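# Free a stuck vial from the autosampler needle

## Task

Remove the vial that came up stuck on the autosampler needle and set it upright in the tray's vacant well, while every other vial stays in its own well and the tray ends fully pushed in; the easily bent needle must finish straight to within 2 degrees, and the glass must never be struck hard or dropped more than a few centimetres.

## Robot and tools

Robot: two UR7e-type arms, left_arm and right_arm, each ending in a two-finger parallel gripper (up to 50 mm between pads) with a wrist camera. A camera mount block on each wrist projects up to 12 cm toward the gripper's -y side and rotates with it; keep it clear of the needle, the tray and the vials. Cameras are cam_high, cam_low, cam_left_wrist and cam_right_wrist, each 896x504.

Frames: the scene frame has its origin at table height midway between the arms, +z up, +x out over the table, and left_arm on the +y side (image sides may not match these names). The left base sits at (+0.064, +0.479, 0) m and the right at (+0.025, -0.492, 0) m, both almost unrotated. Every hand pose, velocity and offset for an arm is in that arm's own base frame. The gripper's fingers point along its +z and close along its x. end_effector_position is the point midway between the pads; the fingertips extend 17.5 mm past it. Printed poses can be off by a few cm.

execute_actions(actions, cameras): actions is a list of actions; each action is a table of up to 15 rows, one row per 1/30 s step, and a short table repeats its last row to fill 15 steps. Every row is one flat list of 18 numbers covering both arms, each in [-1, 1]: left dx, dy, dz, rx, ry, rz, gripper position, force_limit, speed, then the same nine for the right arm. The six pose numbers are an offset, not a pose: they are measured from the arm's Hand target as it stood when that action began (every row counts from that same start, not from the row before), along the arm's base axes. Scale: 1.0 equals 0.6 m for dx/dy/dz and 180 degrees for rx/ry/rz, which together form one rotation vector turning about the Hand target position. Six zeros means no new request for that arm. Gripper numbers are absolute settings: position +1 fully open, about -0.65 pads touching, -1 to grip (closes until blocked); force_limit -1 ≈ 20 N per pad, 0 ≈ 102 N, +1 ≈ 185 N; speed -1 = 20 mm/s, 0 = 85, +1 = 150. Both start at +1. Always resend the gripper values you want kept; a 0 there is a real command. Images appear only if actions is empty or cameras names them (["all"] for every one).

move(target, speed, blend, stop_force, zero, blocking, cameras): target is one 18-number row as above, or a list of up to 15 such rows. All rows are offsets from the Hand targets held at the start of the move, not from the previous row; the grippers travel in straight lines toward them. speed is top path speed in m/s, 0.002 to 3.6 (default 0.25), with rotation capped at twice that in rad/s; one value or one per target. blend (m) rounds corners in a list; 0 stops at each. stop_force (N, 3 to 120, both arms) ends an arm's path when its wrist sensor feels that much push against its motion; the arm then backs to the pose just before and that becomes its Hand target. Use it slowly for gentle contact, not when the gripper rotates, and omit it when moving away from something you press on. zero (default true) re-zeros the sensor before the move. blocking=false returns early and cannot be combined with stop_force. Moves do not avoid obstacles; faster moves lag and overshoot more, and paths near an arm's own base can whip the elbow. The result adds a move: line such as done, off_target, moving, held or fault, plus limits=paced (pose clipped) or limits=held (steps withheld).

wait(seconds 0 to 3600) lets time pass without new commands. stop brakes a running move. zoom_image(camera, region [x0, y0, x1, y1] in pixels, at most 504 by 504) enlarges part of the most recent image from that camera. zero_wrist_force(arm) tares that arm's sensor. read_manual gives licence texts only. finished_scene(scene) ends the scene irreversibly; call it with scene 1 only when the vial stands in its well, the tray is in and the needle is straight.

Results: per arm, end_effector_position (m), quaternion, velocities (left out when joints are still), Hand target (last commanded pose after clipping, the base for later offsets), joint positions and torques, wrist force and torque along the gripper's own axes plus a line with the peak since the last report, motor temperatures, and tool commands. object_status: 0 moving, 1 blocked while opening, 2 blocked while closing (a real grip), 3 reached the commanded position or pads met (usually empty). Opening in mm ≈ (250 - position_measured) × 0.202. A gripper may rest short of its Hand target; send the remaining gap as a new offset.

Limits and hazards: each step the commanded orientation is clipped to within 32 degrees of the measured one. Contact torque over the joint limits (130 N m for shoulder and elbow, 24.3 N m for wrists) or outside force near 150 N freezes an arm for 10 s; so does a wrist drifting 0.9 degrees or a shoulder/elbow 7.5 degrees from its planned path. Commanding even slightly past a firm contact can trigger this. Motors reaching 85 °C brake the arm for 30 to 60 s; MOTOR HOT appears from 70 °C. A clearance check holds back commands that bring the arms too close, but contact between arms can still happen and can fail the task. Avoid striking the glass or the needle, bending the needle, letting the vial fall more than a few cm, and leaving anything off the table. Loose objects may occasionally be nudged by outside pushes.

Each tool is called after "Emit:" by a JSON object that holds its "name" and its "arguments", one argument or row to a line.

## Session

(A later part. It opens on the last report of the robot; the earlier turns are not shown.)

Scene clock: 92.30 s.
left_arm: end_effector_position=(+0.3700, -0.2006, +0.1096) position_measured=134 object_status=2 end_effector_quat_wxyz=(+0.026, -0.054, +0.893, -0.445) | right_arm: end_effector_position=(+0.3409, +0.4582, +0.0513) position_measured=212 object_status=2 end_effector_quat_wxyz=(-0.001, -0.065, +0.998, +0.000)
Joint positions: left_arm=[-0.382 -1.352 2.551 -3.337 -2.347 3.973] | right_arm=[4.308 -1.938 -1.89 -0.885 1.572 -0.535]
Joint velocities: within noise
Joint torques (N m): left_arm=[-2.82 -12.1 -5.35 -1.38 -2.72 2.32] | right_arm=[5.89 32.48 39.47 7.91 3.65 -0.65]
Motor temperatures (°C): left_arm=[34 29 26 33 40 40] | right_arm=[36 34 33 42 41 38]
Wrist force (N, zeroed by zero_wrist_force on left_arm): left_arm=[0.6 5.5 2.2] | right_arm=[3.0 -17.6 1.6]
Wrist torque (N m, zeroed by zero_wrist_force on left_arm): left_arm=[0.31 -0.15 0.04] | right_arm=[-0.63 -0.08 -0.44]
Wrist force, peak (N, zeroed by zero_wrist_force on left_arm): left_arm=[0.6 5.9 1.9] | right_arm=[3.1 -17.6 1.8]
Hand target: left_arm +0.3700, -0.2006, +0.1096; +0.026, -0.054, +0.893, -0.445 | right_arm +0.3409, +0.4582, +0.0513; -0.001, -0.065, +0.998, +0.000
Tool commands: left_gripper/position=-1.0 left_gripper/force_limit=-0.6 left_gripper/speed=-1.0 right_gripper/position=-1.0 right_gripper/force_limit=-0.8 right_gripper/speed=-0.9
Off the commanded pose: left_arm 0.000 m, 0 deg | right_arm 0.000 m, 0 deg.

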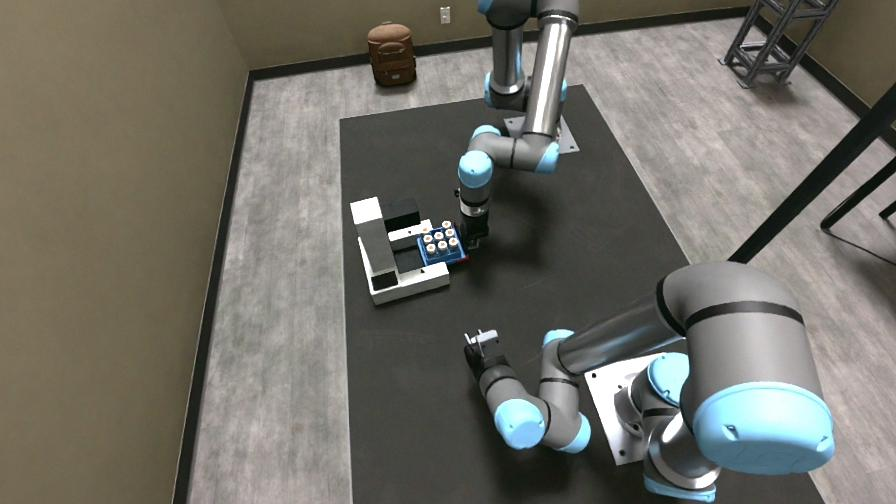

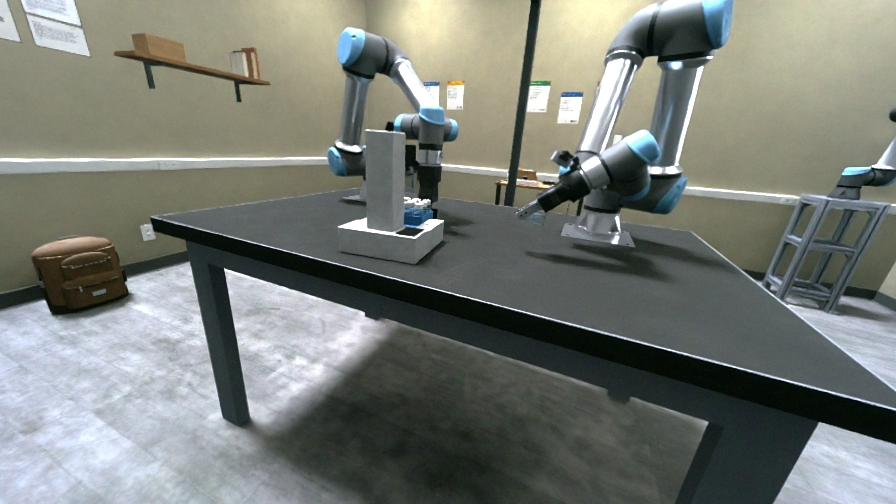

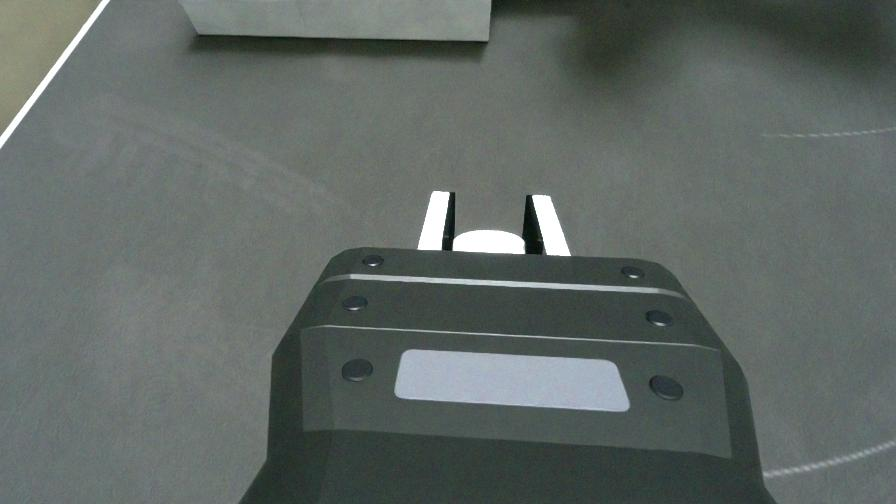

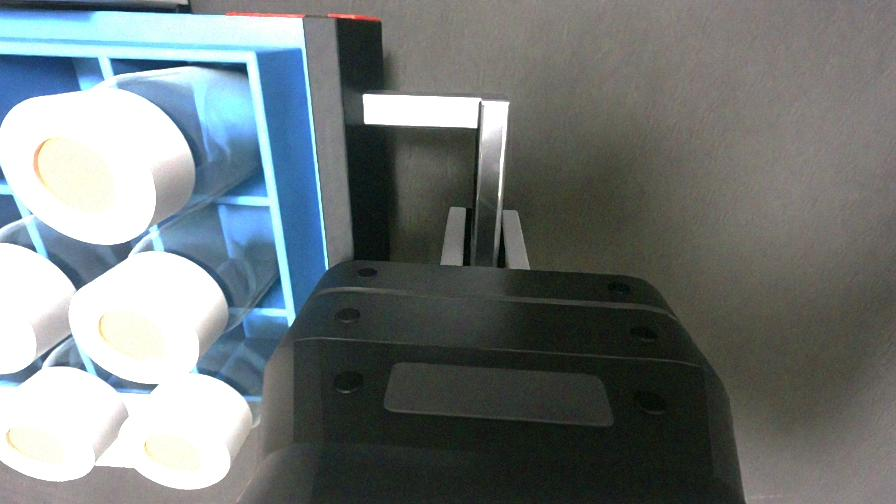

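Emit:
{"name": "move", "arguments": {
  "target": [0,0,-0.105,0,0,0,-1,-0.6,-1,0,0,0,0,0,0,-1,-0.8,-0.9],
  "speed": 0.05,
  "stop_force": 4
}}

Emit:
{"name": "move", "arguments": {
  "target": [0,0,-0.04,0,0,0,-1,-0.6,-1,0,0,0,0,0,0,-1,-0.8,-0.9],
  "speed": 0.015,
  "stop_force": 3,
  "cameras": ["cam_low","cam_left_wrist"]
}}

Emit:
{"name": "zoom_image", "arguments": {
  "camera": "cam_low",
  "region": [490, 190, 620, 260]
}}

Scene clock: 95.37 s.
left_arm: end_effector_position=(+0.3700, -0.2006, +0.0466) position_measured=134 object_status=2 end_effector_quat_wxyz=(+0.026, -0.054, +0.893, -0.445) | right_arm: end_effector_position=(+0.3409, +0.4582, +0.0513) position_measured=212 object_status=2 end_effector_quat_wxyz=(-0.001, -0.065, +0.998, +0.000)
Joint positions: left_arm=[-0.382 -1.09 2.563 -3.611 -2.347 3.973] | right_arm=[4.308 -1.938 -1.89 -0.885 1.572 -0.535]
Joint torques (N m): left_arm=[-2.26 -25.16 -8.03 -4.07 -0.7 -0.07] | right_arm=[5.31 29.57 38.18 7.85 3.51 -0.58]
Wrist force (N, zeroed by zero_wrist_force on left_arm): left_arm=[0.4 5.8 1.9] | right_arm=[2.6 -17.2 1.8]
Wrist torque (N m, zeroed by zero_wrist_force on left_arm): left_arm=[0.36 -0.13 0.03] | right_arm=[-0.56 -0.01 -0.44]
Wrist force, peak (N, zeroed by zero_wrist_force on left_arm): left_arm=[0.1 6.2 2.3] | right_arm=[3.2 -17.6 1.7]
Hand target: left_arm +0.3700, -0.2006, +0.0466; +0.026, -0.054, +0.893, -0.445 | right_arm +0.3409, +0.4582, +0.0513; -0.001, -0.065, +0.998, +0.000
Off the commanded pose: left_arm 0.000 m, 0 deg | right_arm 0.000 m, 0 deg.
move: done

Scene clock: 97.53 s.
left_arm: end_effector_position=(+0.3700, -0.2006, +0.0280) position_measured=134 object_status=2 end_effector_quat_wxyz=(+0.026, -0.054, +0.893, -0.445) | right_arm: end_effector_position=(+0.3409, +0.4582, +0.0513) position_measured=212 object_status=2 end_effector_quat_wxyz=(-0.001, -0.065, +0.998, +0.000)
Joint positions: left_arm=[-0.382 -1.01 2.559 -3.686 -2.347 3.973] | right_arm=[4.308 -1.938 -1.89 -0.885 1.572 -0.535]
Joint torques (N m): left_arm=[-6.54 -20.7 3.81 -4.09 -1.42 2.18] | right_arm=[5.41 28.11 37.46 7.74 3.75 -0.64]
Wrist force (N, zeroed by zero_wrist_force on left_arm): left_arm=[-0.3 3.2 0.6] | right_arm=[2.9 -17.4 1.7]
Wrist torque (N m, zeroed by zero_wrist_force on left_arm): left_arm=[0.18 -0.10 0.06] | right_arm=[-0.60 -0.06 -0.44]
Wrist force, peak (N, zeroed by zero_wrist_force on left_arm): left_arm=[0.3 5.8 2.1] | right_arm=[2.8 -17.6 1.9]
Hand target: left_arm +0.3700, -0.2006, +0.0280; +0.026, -0.054, +0.893, -0.445 (not the last commanded pose) | right_arm +0.3409, +0.4582, +0.0513; -0.001, -0.065, +0.998, +0.000
Off the commanded pose: left_arm 0.005 m, 0 deg | right_arm 0.000 m, 0 deg.
move: contact (left_arm)

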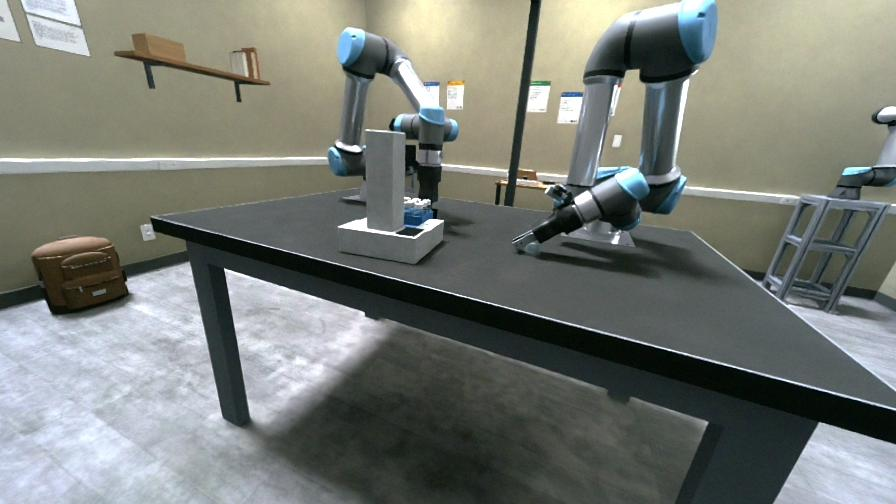

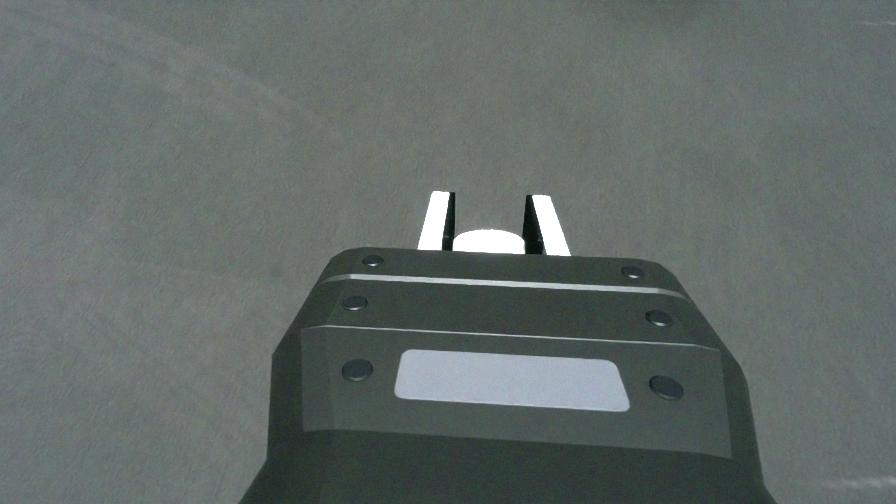

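Scaled by 3.877 from the camera's image (finer frame: 1280x720).

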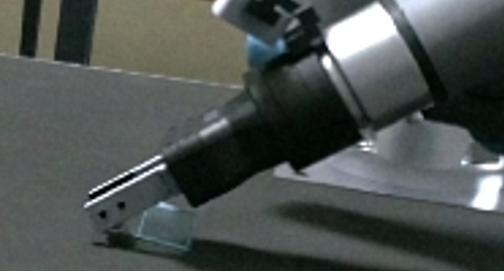

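Emit:
{"name": "move", "arguments": {
  "target": [0,0,-0.01,0,0,0,-1,-0.6,-1,0,0,0,0,0,0,-1,-0.8,-0.9],
  "speed": 0.01,
  "stop_force": 6
}}

Emit:
{"name": "move", "arguments": {
  "target": [0,0,0,0,0,0,0.45,-0.6,-1,0,0,0,0,0,0,-1,-0.8,-0.9],
  "speed": 0.01,
  "cameras": ["cam_low","cam_left_wrist"]
}}

Emit:
{"name": "zoom_image", "arguments": {
  "camera": "cam_low",
  "region": [490, 190, 620, 260]
}}

Scene clock: 98.93 s.
left_arm: end_effector_position=(+0.3699, -0.2006, +0.0264) position_measured=134 object_status=2 end_effector_quat_wxyz=(+0.026, -0.054, +0.893, -0.445) | right_arm: end_effector_position=(+0.3409, +0.4582, +0.0513) position_measured=212 object_status=2 end_effector_quat_wxyz=(-0.001, -0.065, +0.998, +0.000)
Joint positions: left_arm=[-0.382 -1.004 2.558 -3.692 -2.347 3.973] | right_arm=[4.308 -1.938 -1.89 -0.885 1.572 -0.535]
Joint torques (N m): left_arm=[-4.78 -31.77 4.24 -3.07 -0.61 1.89] | right_arm=[6 27.36 38.52 7.86 3.42 -0.49]
Wrist force (N, zeroed by zero_wrist_force on left_arm): left_arm=[-0.1 -0.6 -1.8] | right_arm=[2.7 -17.3 1.9]
Wrist torque (N m, zeroed by zero_wrist_force on left_arm): left_arm=[-0.09 -0.16 0.06] | right_arm=[-0.59 -0.03 -0.44]
Wrist force, peak (N, zeroed by zero_wrist_force on left_arm): left_arm=[0.9 0.6 -3.9] | right_arm=[2.6 -17.6 1.8]
Hand target: left_arm +0.3699, -0.2006, +0.0264; +0.026, -0.054, +0.893, -0.445 (not the last commanded pose) | right_arm +0.3409, +0.4582, +0.0513; -0.001, -0.065, +0.998, +0.000
Off the commanded pose: left_arm 0.004 m, 0 deg | right_arm 0.000 m, 0 deg.
move: contact (left_arm)

Scene clock: 99.63 s.
left_arm: end_effector_position=(+0.3699, -0.2006, +0.0264) position_measured=85 object_status=0 end_effector_quat_wxyz=(+0.026, -0.054, +0.893, -0.445) | right_arm: end_effector_position=(+0.3409, +0.4582, +0.0513) position_measured=212 object_status=2 end_effector_quat_wxyz=(-0.001, -0.065, +0.998, +0.000)
Joint positions: left_arm=[-0.382 -1.004 2.558 -3.692 -2.347 3.973] | right_arm=[4.308 -1.938 -1.89 -0.885 1.572 -0.535]
Joint torques (N m): left_arm=[-4.28 -33.28 -1.01 -3.68 0.04 1.58] | right_arm=[5.81 27.69 38.32 7.73 3.7 -0.6]
Wrist force (N, zeroed by zero_wrist_force on left_arm): left_arm=[0.4 5.3 1.9] | right_arm=[2.9 -17.3 1.6]
Wrist torque (N m, zeroed by zero_wrist_force on left_arm): left_arm=[0.32 -0.13 0.02] | right_arm=[-0.59 -0.07 -0.44]
Wrist force, peak (N, zeroed by zero_wrist_force on left_arm): left_arm=[0.4 5.5 1.9] | right_arm=[3.0 -17.5 1.7]
Hand target: left_arm +0.3699, -0.2006, +0.0264; +0.026, -0.054, +0.893, -0.445 | right_arm +0.3409, +0.4582, +0.0513; -0.001, -0.065, +0.998, +0.000
Off the commanded pose: left_arm 0.000 m, 0 deg | right_arm 0.000 m, 0 deg.
move: done

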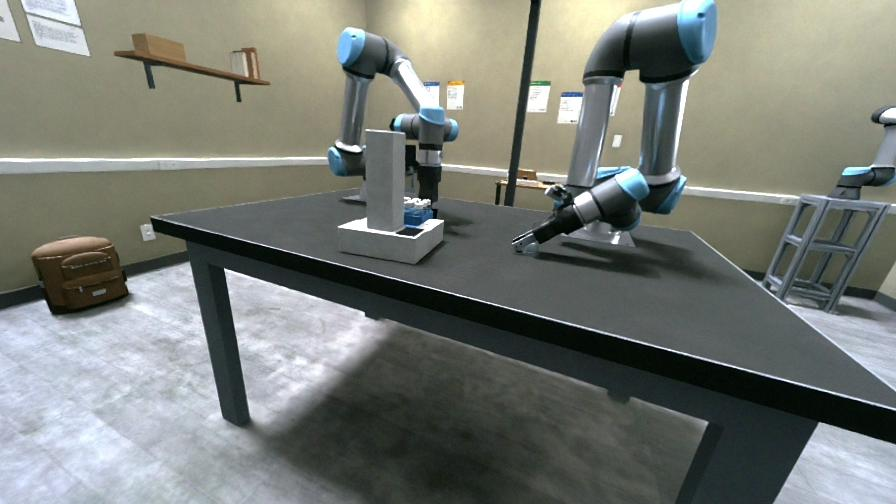

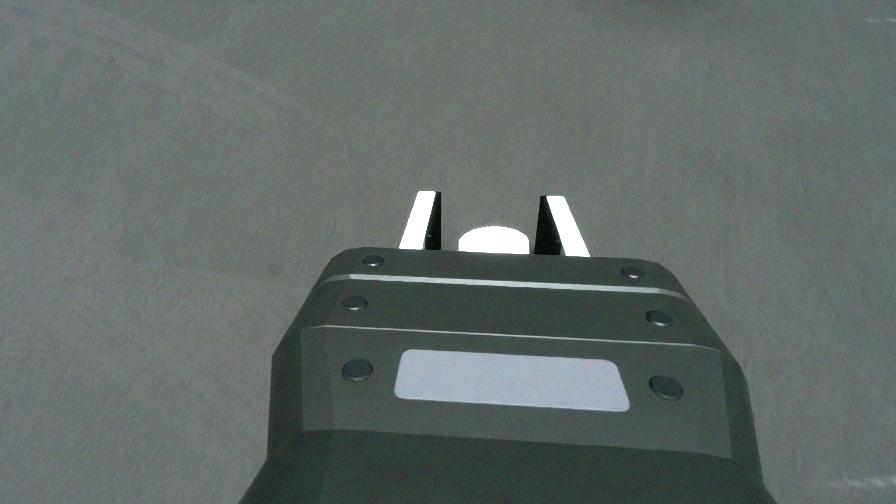

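Scaled by 3.877 from the camera's image (finer frame: 1280x720).

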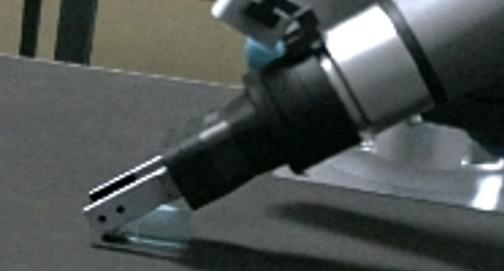

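Emit:
{"name": "move", "arguments": {
  "target": [
    [0,0,0.18,0,0,0,0.45,-0.6,-1,0,0,0,0,0,0,-1,-0.8,-0.9],
    [0,0,0.2,0.43,0.052,0,0.45,-0.6,-1,0,0,0,0,0,0,-1,-0.8,-0.9]
  ],
  "speed": [0.08,0.3],
  "cameras": ["all"]
}}

Emit:
{"name": "zoom_image", "arguments": {
  "camera": "cam_low",
  "region": [490, 190, 620, 260]
}}

Scene clock: 104.40 s.
left_arm: end_effector_position=(+0.3699, -0.2006, +0.1464) position_measured=85 object_status=3 end_effector_quat_wxyz=(-0.014, -0.059, +0.975, +0.216) | right_arm: end_effector_position=(+0.3409, +0.4582, +0.0513) position_measured=212 object_status=2 end_effector_quat_wxyz=(-0.001, -0.065, +0.998, +0.000)
Joint positions: left_arm=[-0.953 -1.507 1.948 -1.623 -1.369 3.598] | right_arm=[4.308 -1.938 -1.89 -0.885 1.572 -0.535]
Joint torques (N m): left_arm=[5.07 -21.85 -26.18 0.33 1.04 1.05] | right_arm=[5.97 28.24 38.45 7.78 3.53 -0.53]
Wrist force (N, zeroed by zero_wrist_force on left_arm): left_arm=[2.2 5.8 0.2] | right_arm=[3.0 -17.1 1.7]
Wrist torque (N m, zeroed by zero_wrist_force on left_arm): left_arm=[0.02 -0.59 -0.57] | right_arm=[-0.56 -0.07 -0.44]
Wrist force, peak (N, zeroed by zero_wrist_force on left_arm): left_arm=[0.3 6.8 2.2] | right_arm=[3.2 -17.5 2.1]
Hand target: left_arm +0.3699, -0.2006, +0.1464; -0.014, -0.059, +0.975, +0.216 | right_arm +0.3409, +0.4582, +0.0513; -0.001, -0.065, +0.998, +0.000
Off the commanded pose: left_arm 0.000 m, 0 deg | right_arm 0.000 m, 0 deg.
move: done

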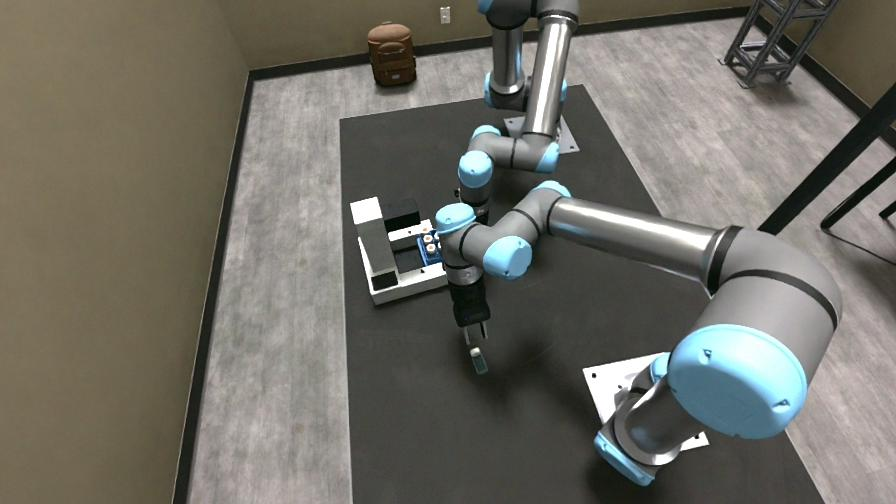

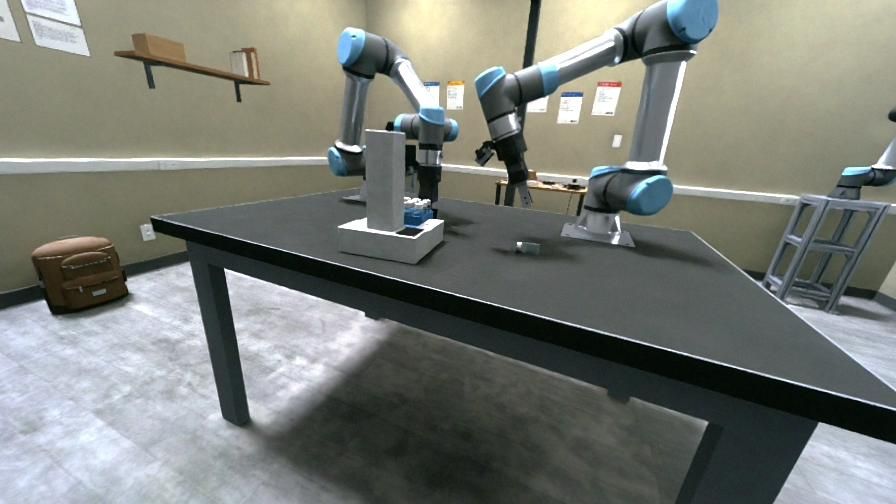

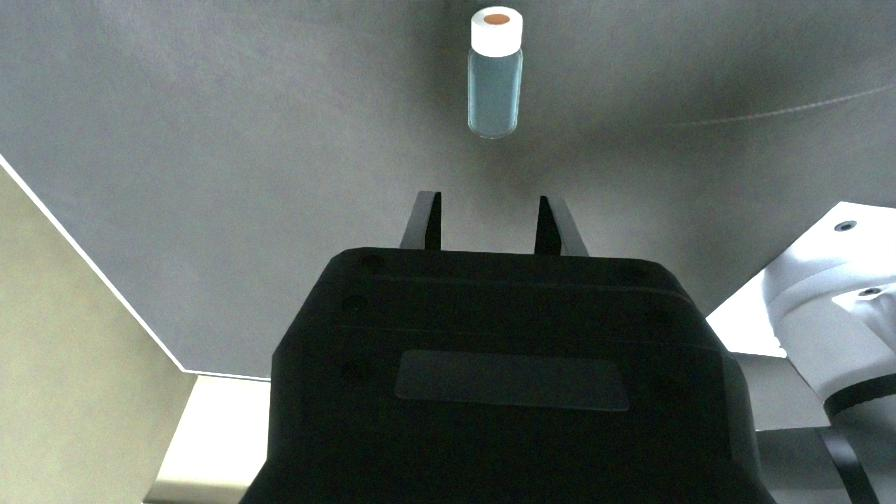

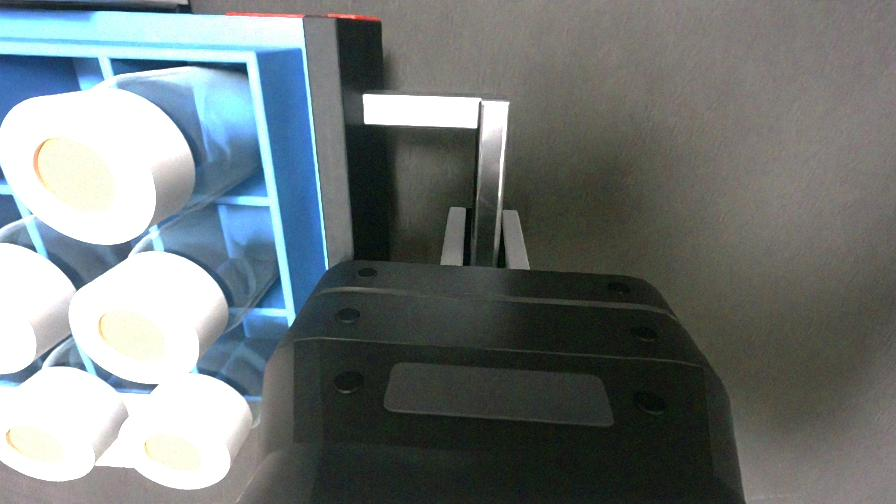

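Scaled by 3.877 from the camera's image (finer frame: 1280x720).

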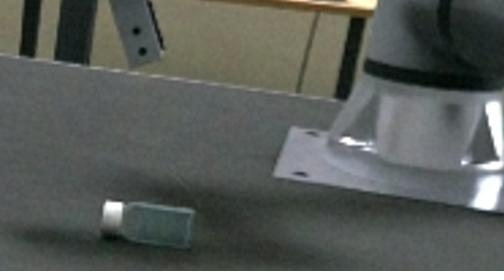

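Emit:
{"name": "move", "arguments": {
  "target": [-0.003,0,-0.1,0,0,0,0.45,-0.6,-1,0,0,0,0,0,0,-1,-0.8,-0.9],
  "speed": 0.12,
  "cameras": ["cam_low","cam_left_wrist"]
}}

Emit:
{"name": "zoom_image", "arguments": {
  "camera": "cam_low",
  "region": [490, 190, 620, 260]
}}

Scene clock: 107.93 s.
left_arm: end_effector_position=(+0.3681, -0.2006, +0.0865) position_measured=85 object_status=3 end_effector_quat_wxyz=(-0.014, -0.059, +0.975, +0.216) | right_arm: end_effector_position=(+0.3409, +0.4582, +0.0513) position_measured=212 object_status=2 end_effector_quat_wxyz=(-0.001, -0.065, +0.998, +0.000)
Joint positions: left_arm=[-0.956 -1.432 2.041 -1.79 -1.371 3.595] | right_arm=[4.308 -1.938 -1.89 -0.885 1.572 -0.535]
Joint torques (N m): left_arm=[2.11 -28.59 -19.06 -2.74 0.71 0.58] | right_arm=[6.21 27.89 38.29 7.72 3.72 -0.6]
Wrist force (N, zeroed by zero_wrist_force on left_arm): left_arm=[1.9 5.8 0.1] | right_arm=[2.6 -17.2 1.6]
Wrist torque (N m, zeroed by zero_wrist_force on left_arm): left_arm=[-0.01 -0.51 -0.38] | right_arm=[-0.57 -0.01 -0.45]
Wrist force, peak (N, zeroed by zero_wrist_force on left_arm): left_arm=[2.1 6.7 -1.6] | right_arm=[3.0 -17.6 1.7]
Hand target: left_arm +0.3681, -0.2006, +0.0864; -0.014, -0.059, +0.975, +0.216 | right_arm +0.3409, +0.4582, +0.0513; -0.001, -0.065, +0.998, +0.000
Off the commanded pose: left_arm 0.000 m, 0 deg | right_arm 0.000 m, 0 deg.
move: done

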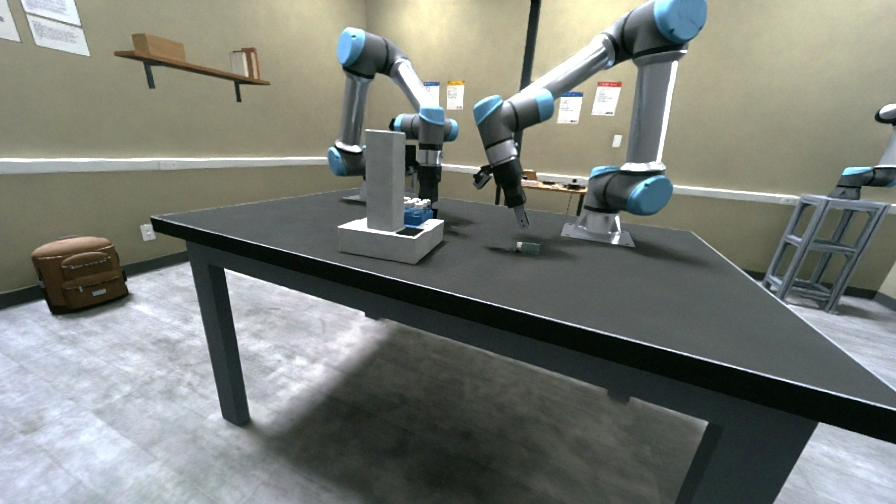

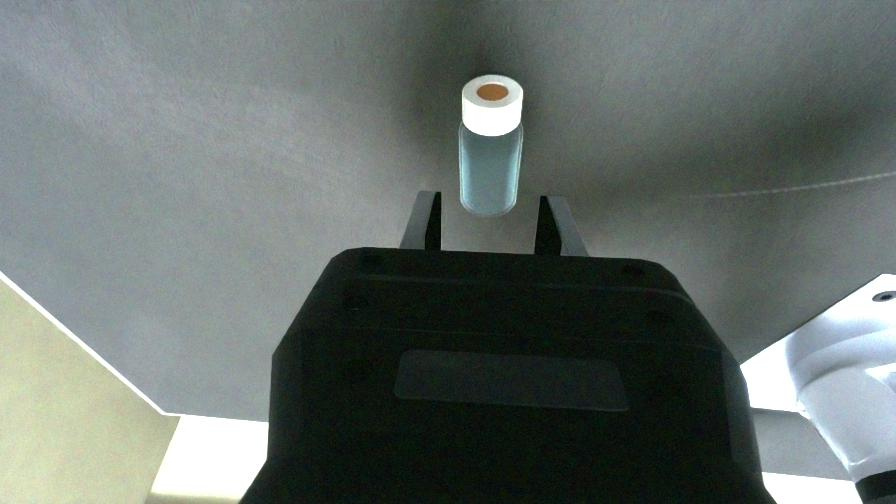

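Scaled by 3.877 from the camera's image (finer frame: 1280x720).

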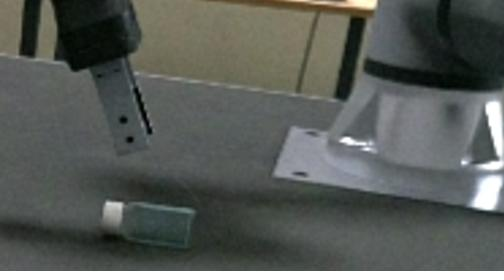

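Emit:
{"name": "move", "arguments": {
  "target": [-0.003,-0.0173,-0.06,0,0,0,0.6,-0.6,-1,0,0,0,0,0,0,-1,-0.8,-0.9],
  "speed": 0.05,
  "cameras": ["cam_low","cam_left_wrist"]
}}

Emit:
{"name": "zoom_image", "arguments": {
  "camera": "cam_low",
  "region": [490, 190, 620, 260]
}}

Emit:
{"name": "zoom_image", "arguments": {
  "camera": "cam_left_wrist",
  "region": [380, 120, 620, 255]
}}

Scene clock: 109.83 s.
left_arm: end_effector_position=(+0.3662, -0.2109, +0.0504) position_measured=63 object_status=3 end_effector_quat_wxyz=(-0.014, -0.059, +0.975, +0.216) | right_arm: end_effector_position=(+0.3409, +0.4582, +0.0513) position_measured=212 object_status=2 end_effector_quat_wxyz=(-0.001, -0.065, +0.998, +0.000)
Joint positions: left_arm=[-0.971 -1.362 2.07 -1.886 -1.376 3.58] | right_arm=[4.308 -1.938 -1.89 -0.885 1.572 -0.535]
Joint torques (N m): left_arm=[7.51 -37.62 -25.82 0.07 0.49 0.64] | right_arm=[6.64 27.68 37.51 7.79 3.54 -0.37]
Wrist force (N, zeroed by zero_wrist_force on left_arm): left_arm=[2.3 5.8 -0.2] | right_arm=[3.1 -17.1 1.7]
Wrist torque (N m, zeroed by zero_wrist_force on left_arm): left_arm=[0.01 -0.59 -0.36] | right_arm=[-0.56 -0.08 -0.44]
Wrist force, peak (N, zeroed by zero_wrist_force on left_arm): left_arm=[2.0 6.7 -0.1] | right_arm=[3.1 -17.6 1.2]
Hand target: left_arm +0.3663, -0.2109, +0.0504; -0.014, -0.059, +0.975, +0.216 | right_arm +0.3409, +0.4582, +0.0513; -0.001, -0.065, +0.998, +0.000
Off the commanded pose: left_arm 0.000 m, 0 deg | right_arm 0.000 m, 0 deg.
move: done

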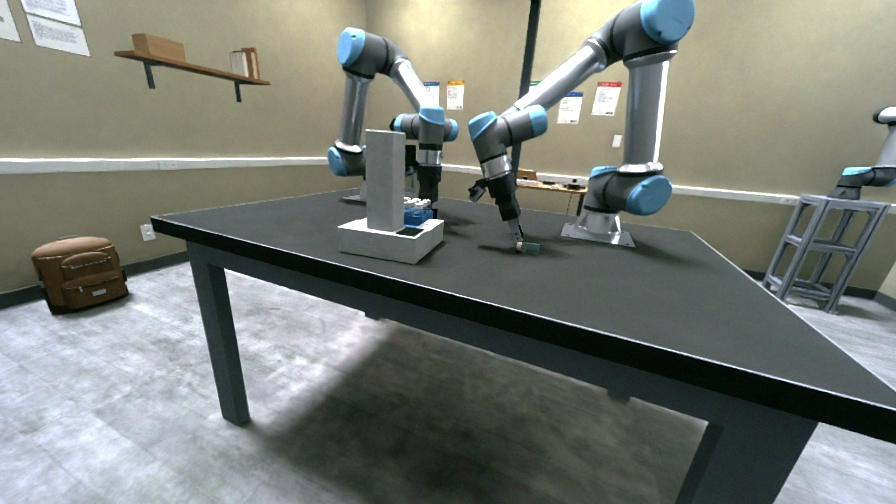

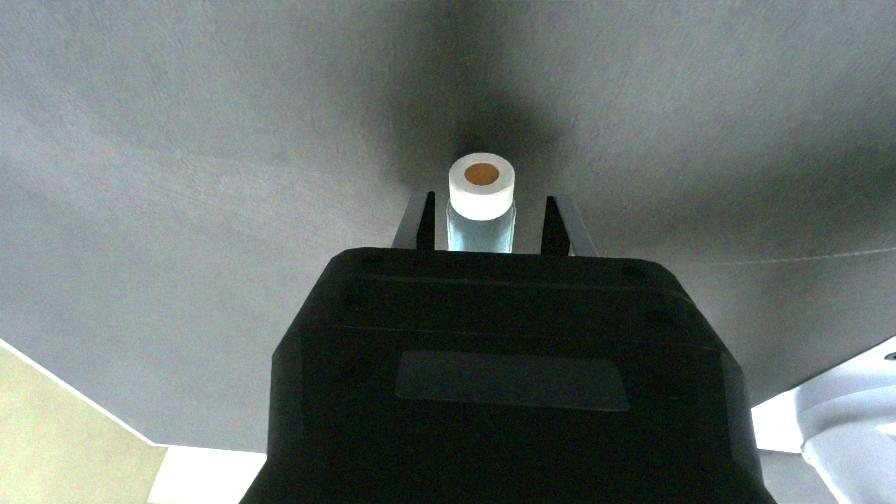

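Scaled by 3.877 from the camera's image (finer frame: 1280x720).

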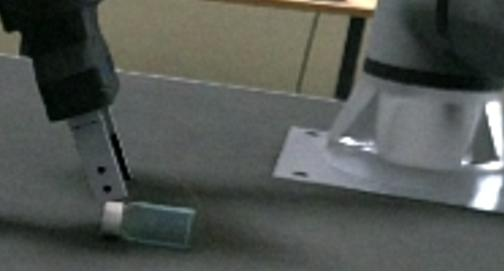

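Scaled by 2.100 from the camera's image (finer frame: 1280x720).

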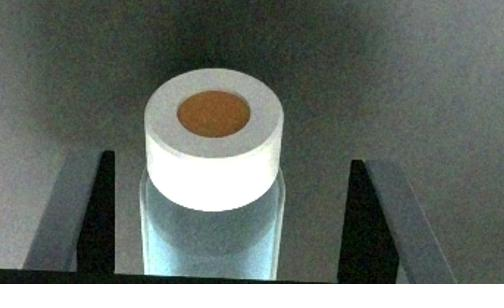

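Emit:
{"name": "move", "arguments": {
  "target": [0.0042,0,-0.0443,0,0,0,0.6,-0.6,-1,0,0,0,0,0,0,-1,-0.8,-0.9],
  "speed": 0.02,
  "stop_force": 6,
  "cameras": ["cam_low","cam_left_wrist"]
}}

Emit:
{"name": "zoom_image", "arguments": {
  "camera": "cam_low",
  "region": [490, 190, 620, 260]
}}

Emit:
{"name": "zoom_image", "arguments": {
  "camera": "cam_left_wrist",
  "region": [380, 120, 620, 255]
}}

Scene clock: 112.87 s.
left_arm: end_effector_position=(+0.3688, -0.2109, +0.0239) position_measured=63 object_status=3 end_effector_quat_wxyz=(-0.014, -0.059, +0.975, +0.216) | right_arm: end_effector_position=(+0.3409, +0.4582, +0.0513) position_measured=212 object_status=2 end_effector_quat_wxyz=(-0.001, -0.065, +0.998, +0.000)
Joint positions: left_arm=[-0.967 -1.31 2.092 -1.961 -1.375 3.585] | right_arm=[4.308 -1.938 -1.89 -0.885 1.572 -0.535]
Joint torques (N m): left_arm=[-1.32 -38.9 -24.63 0.14 0.9 0.15] | right_arm=[5.73 28 37.47 7.89 3.5 -0.28]
Wrist force (N, zeroed by zero_wrist_force on left_arm): left_arm=[2.4 6.0 -0.2] | right_arm=[3.1 -17.5 1.8]
Wrist torque (N m, zeroed by zero_wrist_force on left_arm): left_arm=[0.05 -0.60 -0.57] | right_arm=[-0.62 -0.10 -0.45]
Wrist force, peak (N, zeroed by zero_wrist_force on left_arm): left_arm=[2.4 6.2 0.0] | right_arm=[2.9 -17.7 1.9]
Hand target: left_arm +0.3688, -0.2109, +0.0239; -0.014, -0.059, +0.975, +0.216 | right_arm +0.3409, +0.4582, +0.0513; -0.001, -0.065, +0.998, +0.000
Off the commanded pose: left_arm 0.000 m, 0 deg | right_arm 0.000 m, 0 deg.
move: done

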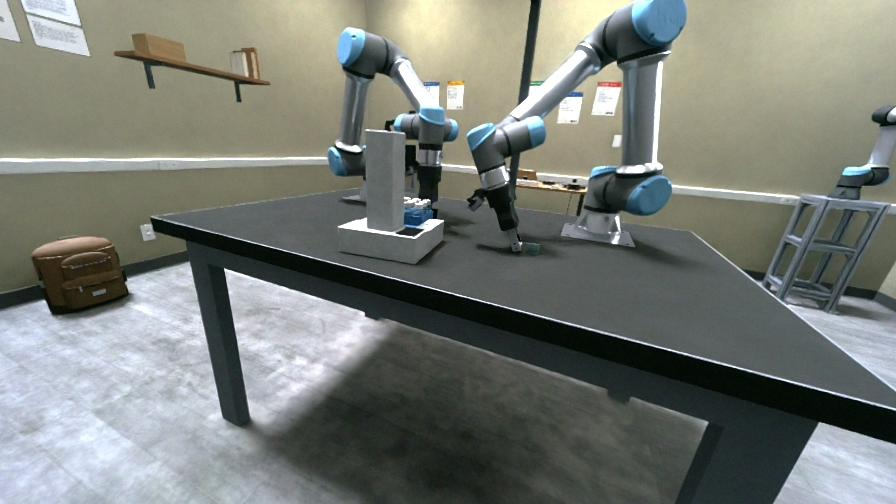

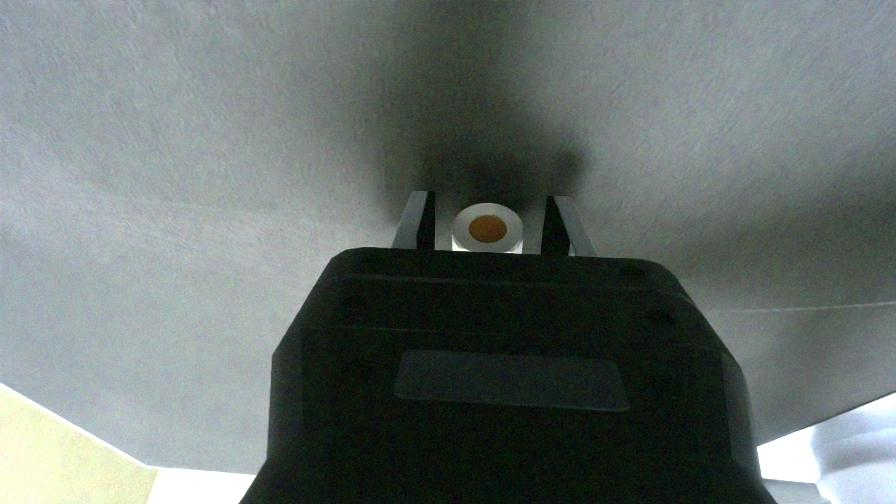

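Scaled by 3.877 from the camera's image (finer frame: 1280x720).

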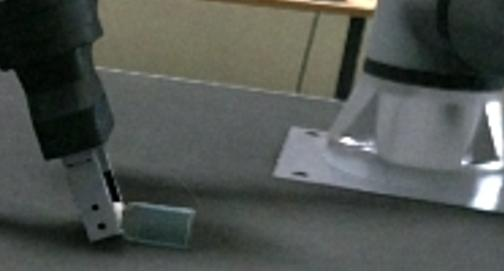

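Scaled by 2.100 from the camera's image (finer frame: 1280x720).

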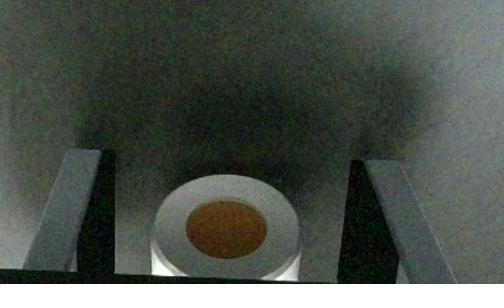

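Emit:
{"name": "move", "arguments": {
  "target": [-0.0005,0.0035,0,0,0,0,0.6,-0.6,-1,0,0,0,0,0,0,-1,-0.8,-0.9],
  "speed": 0.02
}}

Emit:
{"name": "move", "arguments": {
  "target": [0,0,0,0,0,0,-1,-0.4,-1,0,0,0,0,0,0,-1,-0.8,-0.9],
  "speed": 0.02
}}

Emit:
{"name": "wait", "arguments": {
  "seconds": 0.5,
  "cameras": ["cam_low","cam_left_wrist"]
}}

Emit:
{"name": "zoom_image", "arguments": {
  "camera": "cam_left_wrist",
  "region": [380, 120, 620, 255]
}}

Scene clock: 113.87 s.
left_arm: end_effector_position=(+0.3686, -0.2088, +0.0239) position_measured=63 object_status=3 end_effector_quat_wxyz=(-0.014, -0.059, +0.975, +0.216) | right_arm: end_effector_position=(+0.3409, +0.4582, +0.0513) position_measured=212 object_status=2 end_effector_quat_wxyz=(-0.001, -0.065, +0.998, +0.000)
Joint positions: left_arm=[-0.965 -1.313 2.096 -1.963 -1.374 3.587] | right_arm=[4.308 -1.938 -1.89 -0.885 1.572 -0.535]
Joint torques (N m): left_arm=[-2.6 -20.68 -24 -0.76 0.78 -0.21] | right_arm=[6.21 27.78 38.28 7.82 3.55 -0.24]
Wrist force (N, zeroed by zero_wrist_force on left_arm): left_arm=[2.4 6.0 -0.4] | right_arm=[3.1 -17.3 1.7]
Wrist torque (N m, zeroed by zero_wrist_force on left_arm): left_arm=[0.05 -0.61 -0.57] | right_arm=[-0.59 -0.08 -0.44]
Wrist force, peak (N, zeroed by zero_wrist_force on left_arm): left_arm=[2.3 6.3 0.2] | right_arm=[2.8 -17.7 1.7]
Hand target: left_arm +0.3685, -0.2088, +0.0239; -0.014, -0.059, +0.975, +0.216 | right_arm +0.3409, +0.4582, +0.0513; -0.001, -0.065, +0.998, +0.000
Off the commanded pose: left_arm 0.000 m, 0 deg | right_arm 0.000 m, 0 deg.
move: done

Scene clock: 114.80 s.
left_arm: end_effector_position=(+0.3685, -0.2088, +0.0239) position_measured=135 object_status=0 end_effector_quat_wxyz=(-0.014, -0.059, +0.975, +0.216) | right_arm: end_effector_position=(+0.3409, +0.4582, +0.0513) position_measured=212 object_status=2 end_effector_quat_wxyz=(-0.001, -0.065, +0.998, +0.000)
Joint positions: left_arm=[-0.965 -1.313 2.096 -1.963 -1.374 3.587] | right_arm=[4.308 -1.938 -1.89 -0.885 1.572 -0.535]
Joint torques (N m): left_arm=[-8.68 -20.44 -24.06 -0.08 -0.62 -2.54] | right_arm=[6 28.05 38.06 7.76 3.58 -0.4]
Wrist force (N, zeroed by zero_wrist_force on left_arm): left_arm=[2.3 5.9 -0.1] | right_arm=[2.5 -17.4 1.8]
Wrist torque (N m, zeroed by zero_wrist_force on left_arm): left_arm=[0.04 -0.59 -0.57] | right_arm=[-0.60 0.01 -0.43]
Wrist force, peak (N, zeroed by zero_wrist_force on left_arm): left_arm=[2.4 6.1 -0.1] | right_arm=[3.0 -17.6 1.9]
Hand target: left_arm +0.3685, -0.2088, +0.0239; -0.014, -0.059, +0.975, +0.216 | right_arm +0.3409, +0.4582, +0.0513; -0.001, -0.065, +0.998, +0.000
Off the commanded pose: left_arm 0.000 m, 0 deg | right_arm 0.000 m, 0 deg.
move: done

Scene clock: 115.30 s.
left_arm: end_effector_position=(+0.3685, -0.2088, +0.0239) position_measured=135 object_status=2 end_effector_quat_wxyz=(-0.014, -0.059, +0.975, +0.216) | right_arm: end_effector_position=(+0.3409, +0.4582, +0.0513) position_measured=212 object_status=2 end_effector_quat_wxyz=(-0.001, -0.065, +0.998, +0.000)
Joint positions: left_arm=[-0.965 -1.313 2.096 -1.963 -1.374 3.587] | right_arm=[4.308 -1.938 -1.89 -0.885 1.572 -0.535]
Joint torques (N m): left_arm=[-8.62 -20.56 -23.6 -0.11 -0.67 -2.42] | right_arm=[6.18 28.22 38.34 7.72 3.57 -0.38]
Wrist force (N, zeroed by zero_wrist_force on left_arm): left_arm=[2.2 6.0 -0.3] | right_arm=[2.6 -17.2 2.0]
Wrist torque (N m, zeroed by zero_wrist_force on left_arm): left_arm=[0.04 -0.56 -0.57] | right_arm=[-0.57 -0.01 -0.44]
Wrist force, peak (N, zeroed by zero_wrist_force on left_arm): left_arm=[2.4 6.1 -0.1] | right_arm=[3.2 -17.4 1.9]
Hand target: left_arm +0.3685, -0.2088, +0.0239; -0.014, -0.059, +0.975, +0.216 | right_arm +0.3409, +0.4582, +0.0513; -0.001, -0.065, +0.998, +0.000
Tool commands: left_gripper/position=-1.0 left_gripper/force_limit=-0.4 left_gripper/speed=-1.0 right_gripper/position=-1.0 right_gripper/force_limit=-0.8 right_gripper/speed=-0.9
Off the commanded pose: left_arm 0.000 m, 0 deg | right_arm 0.000 m, 0 deg.
wait: 0.50 s; at rest by 0.17 s

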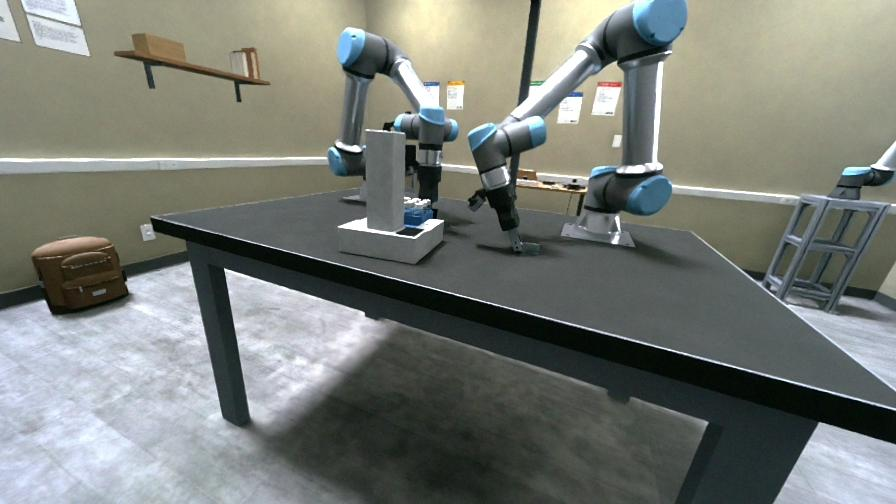

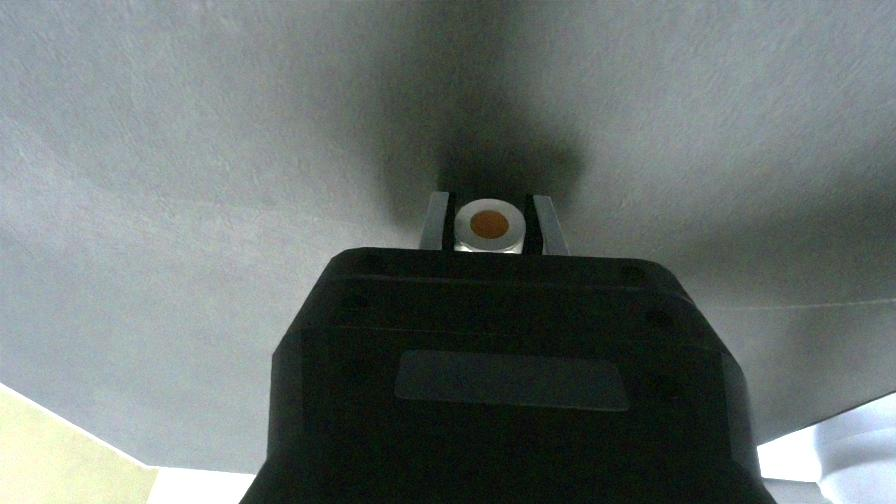

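Scaled by 2.100 from the camera's image (finer frame: 1280x720).

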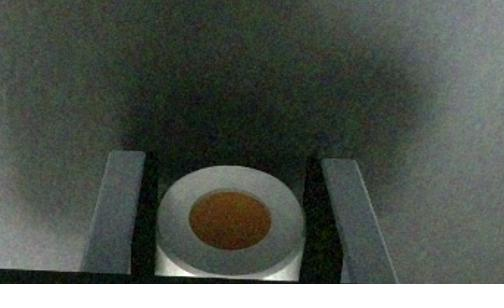

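Emit:
{"name": "move", "arguments": {
  "target": [
    [0,0,0.12,0,0,0,-1,-0.4,-1,0,0,0,0,0,0,-1,-0.8,-0.9],
    [0,0,0.15,-0.4965,-0.06,0,-1,-0.4,-1,0,0,0,0,0,0,-1,-0.8,-0.9]
  ],
  "speed": [0.05,0.25],
  "cameras": ["cam_low","cam_left_wrist"]
}}

Emit:
{"name": "zoom_image", "arguments": {
  "camera": "cam_low",
  "region": [490, 180, 620, 250]
}}

Emit:
{"name": "zoom_image", "arguments": {
  "camera": "cam_left_wrist",
  "region": [380, 160, 620, 295]
}}

Scene clock: 121.03 s.
left_arm: end_effector_position=(+0.3686, -0.2088, +0.1139) position_measured=135 object_status=2 end_effector_quat_wxyz=(+0.031, -0.051, +0.842, -0.537) | right_arm: end_effector_position=(+0.3409, +0.4582, +0.0513) position_measured=212 object_status=2 end_effector_quat_wxyz=(-0.001, -0.065, +0.998, +0.000)
Joint positions: left_arm=[-0.329 -1.113 2.546 -3.754 -2.528 3.86] | right_arm=[4.308 -1.938 -1.89 -0.885 1.572 -0.535]
Joint torques (N m): left_arm=[-2.38 -17.15 0.83 -4.11 -2.86 1.23] | right_arm=[6.3 28.3 38.57 7.69 3.6 -0.3]
Wrist force (N, zeroed by zero_wrist_force on left_arm): left_arm=[-0.2 5.4 2.0] | right_arm=[2.8 -17.3 1.7]
Wrist torque (N m, zeroed by zero_wrist_force on left_arm): left_arm=[0.35 -0.01 -0.09] | right_arm=[-0.59 -0.05 -0.44]
Wrist force, peak (N, zeroed by zero_wrist_force on left_arm): left_arm=[2.0 6.4 -0.7] | right_arm=[2.9 -17.6 1.9]
Hand target: left_arm +0.3685, -0.2088, +0.1139; +0.031, -0.051, +0.842, -0.537 | right_arm +0.3409, +0.4582, +0.0513; -0.001, -0.065, +0.998, +0.000
Off the commanded pose: left_arm 0.000 m, 0 deg | right_arm 0.000 m, 0 deg.
move: done

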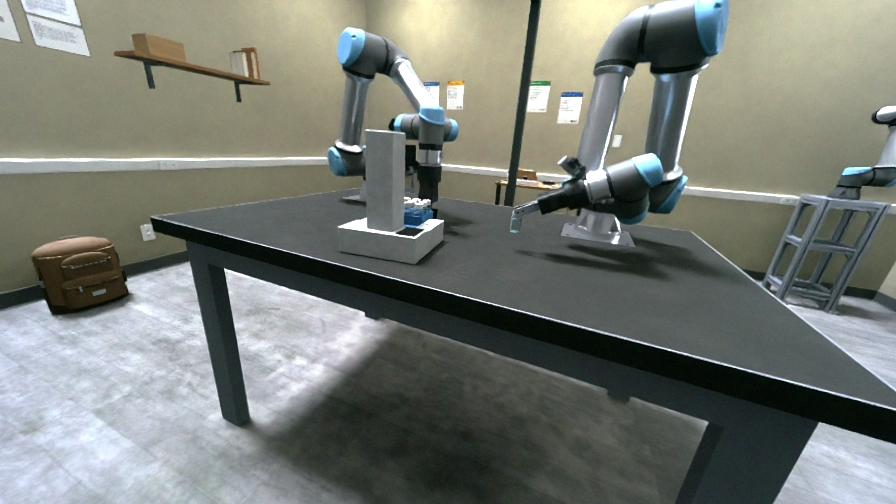

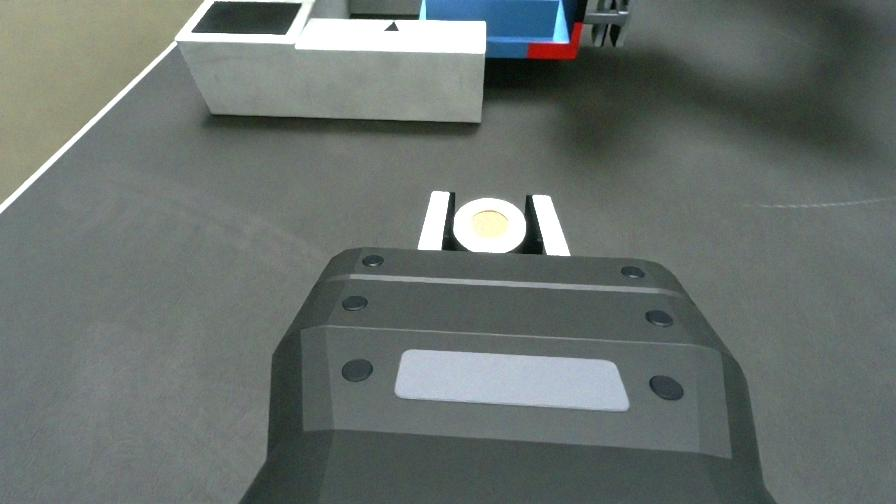

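Scaled by 3.877 from the camera's image (finer frame: 1280x720).

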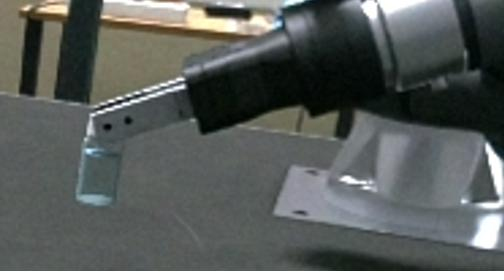

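Scaled by 2.100 from the camera's image (finer frame: 1280x720).

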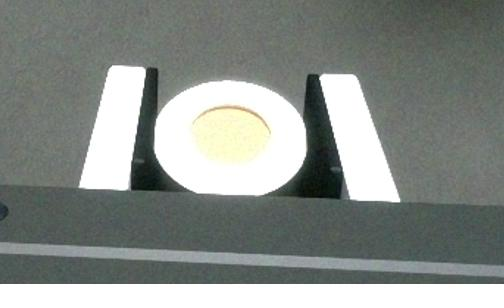

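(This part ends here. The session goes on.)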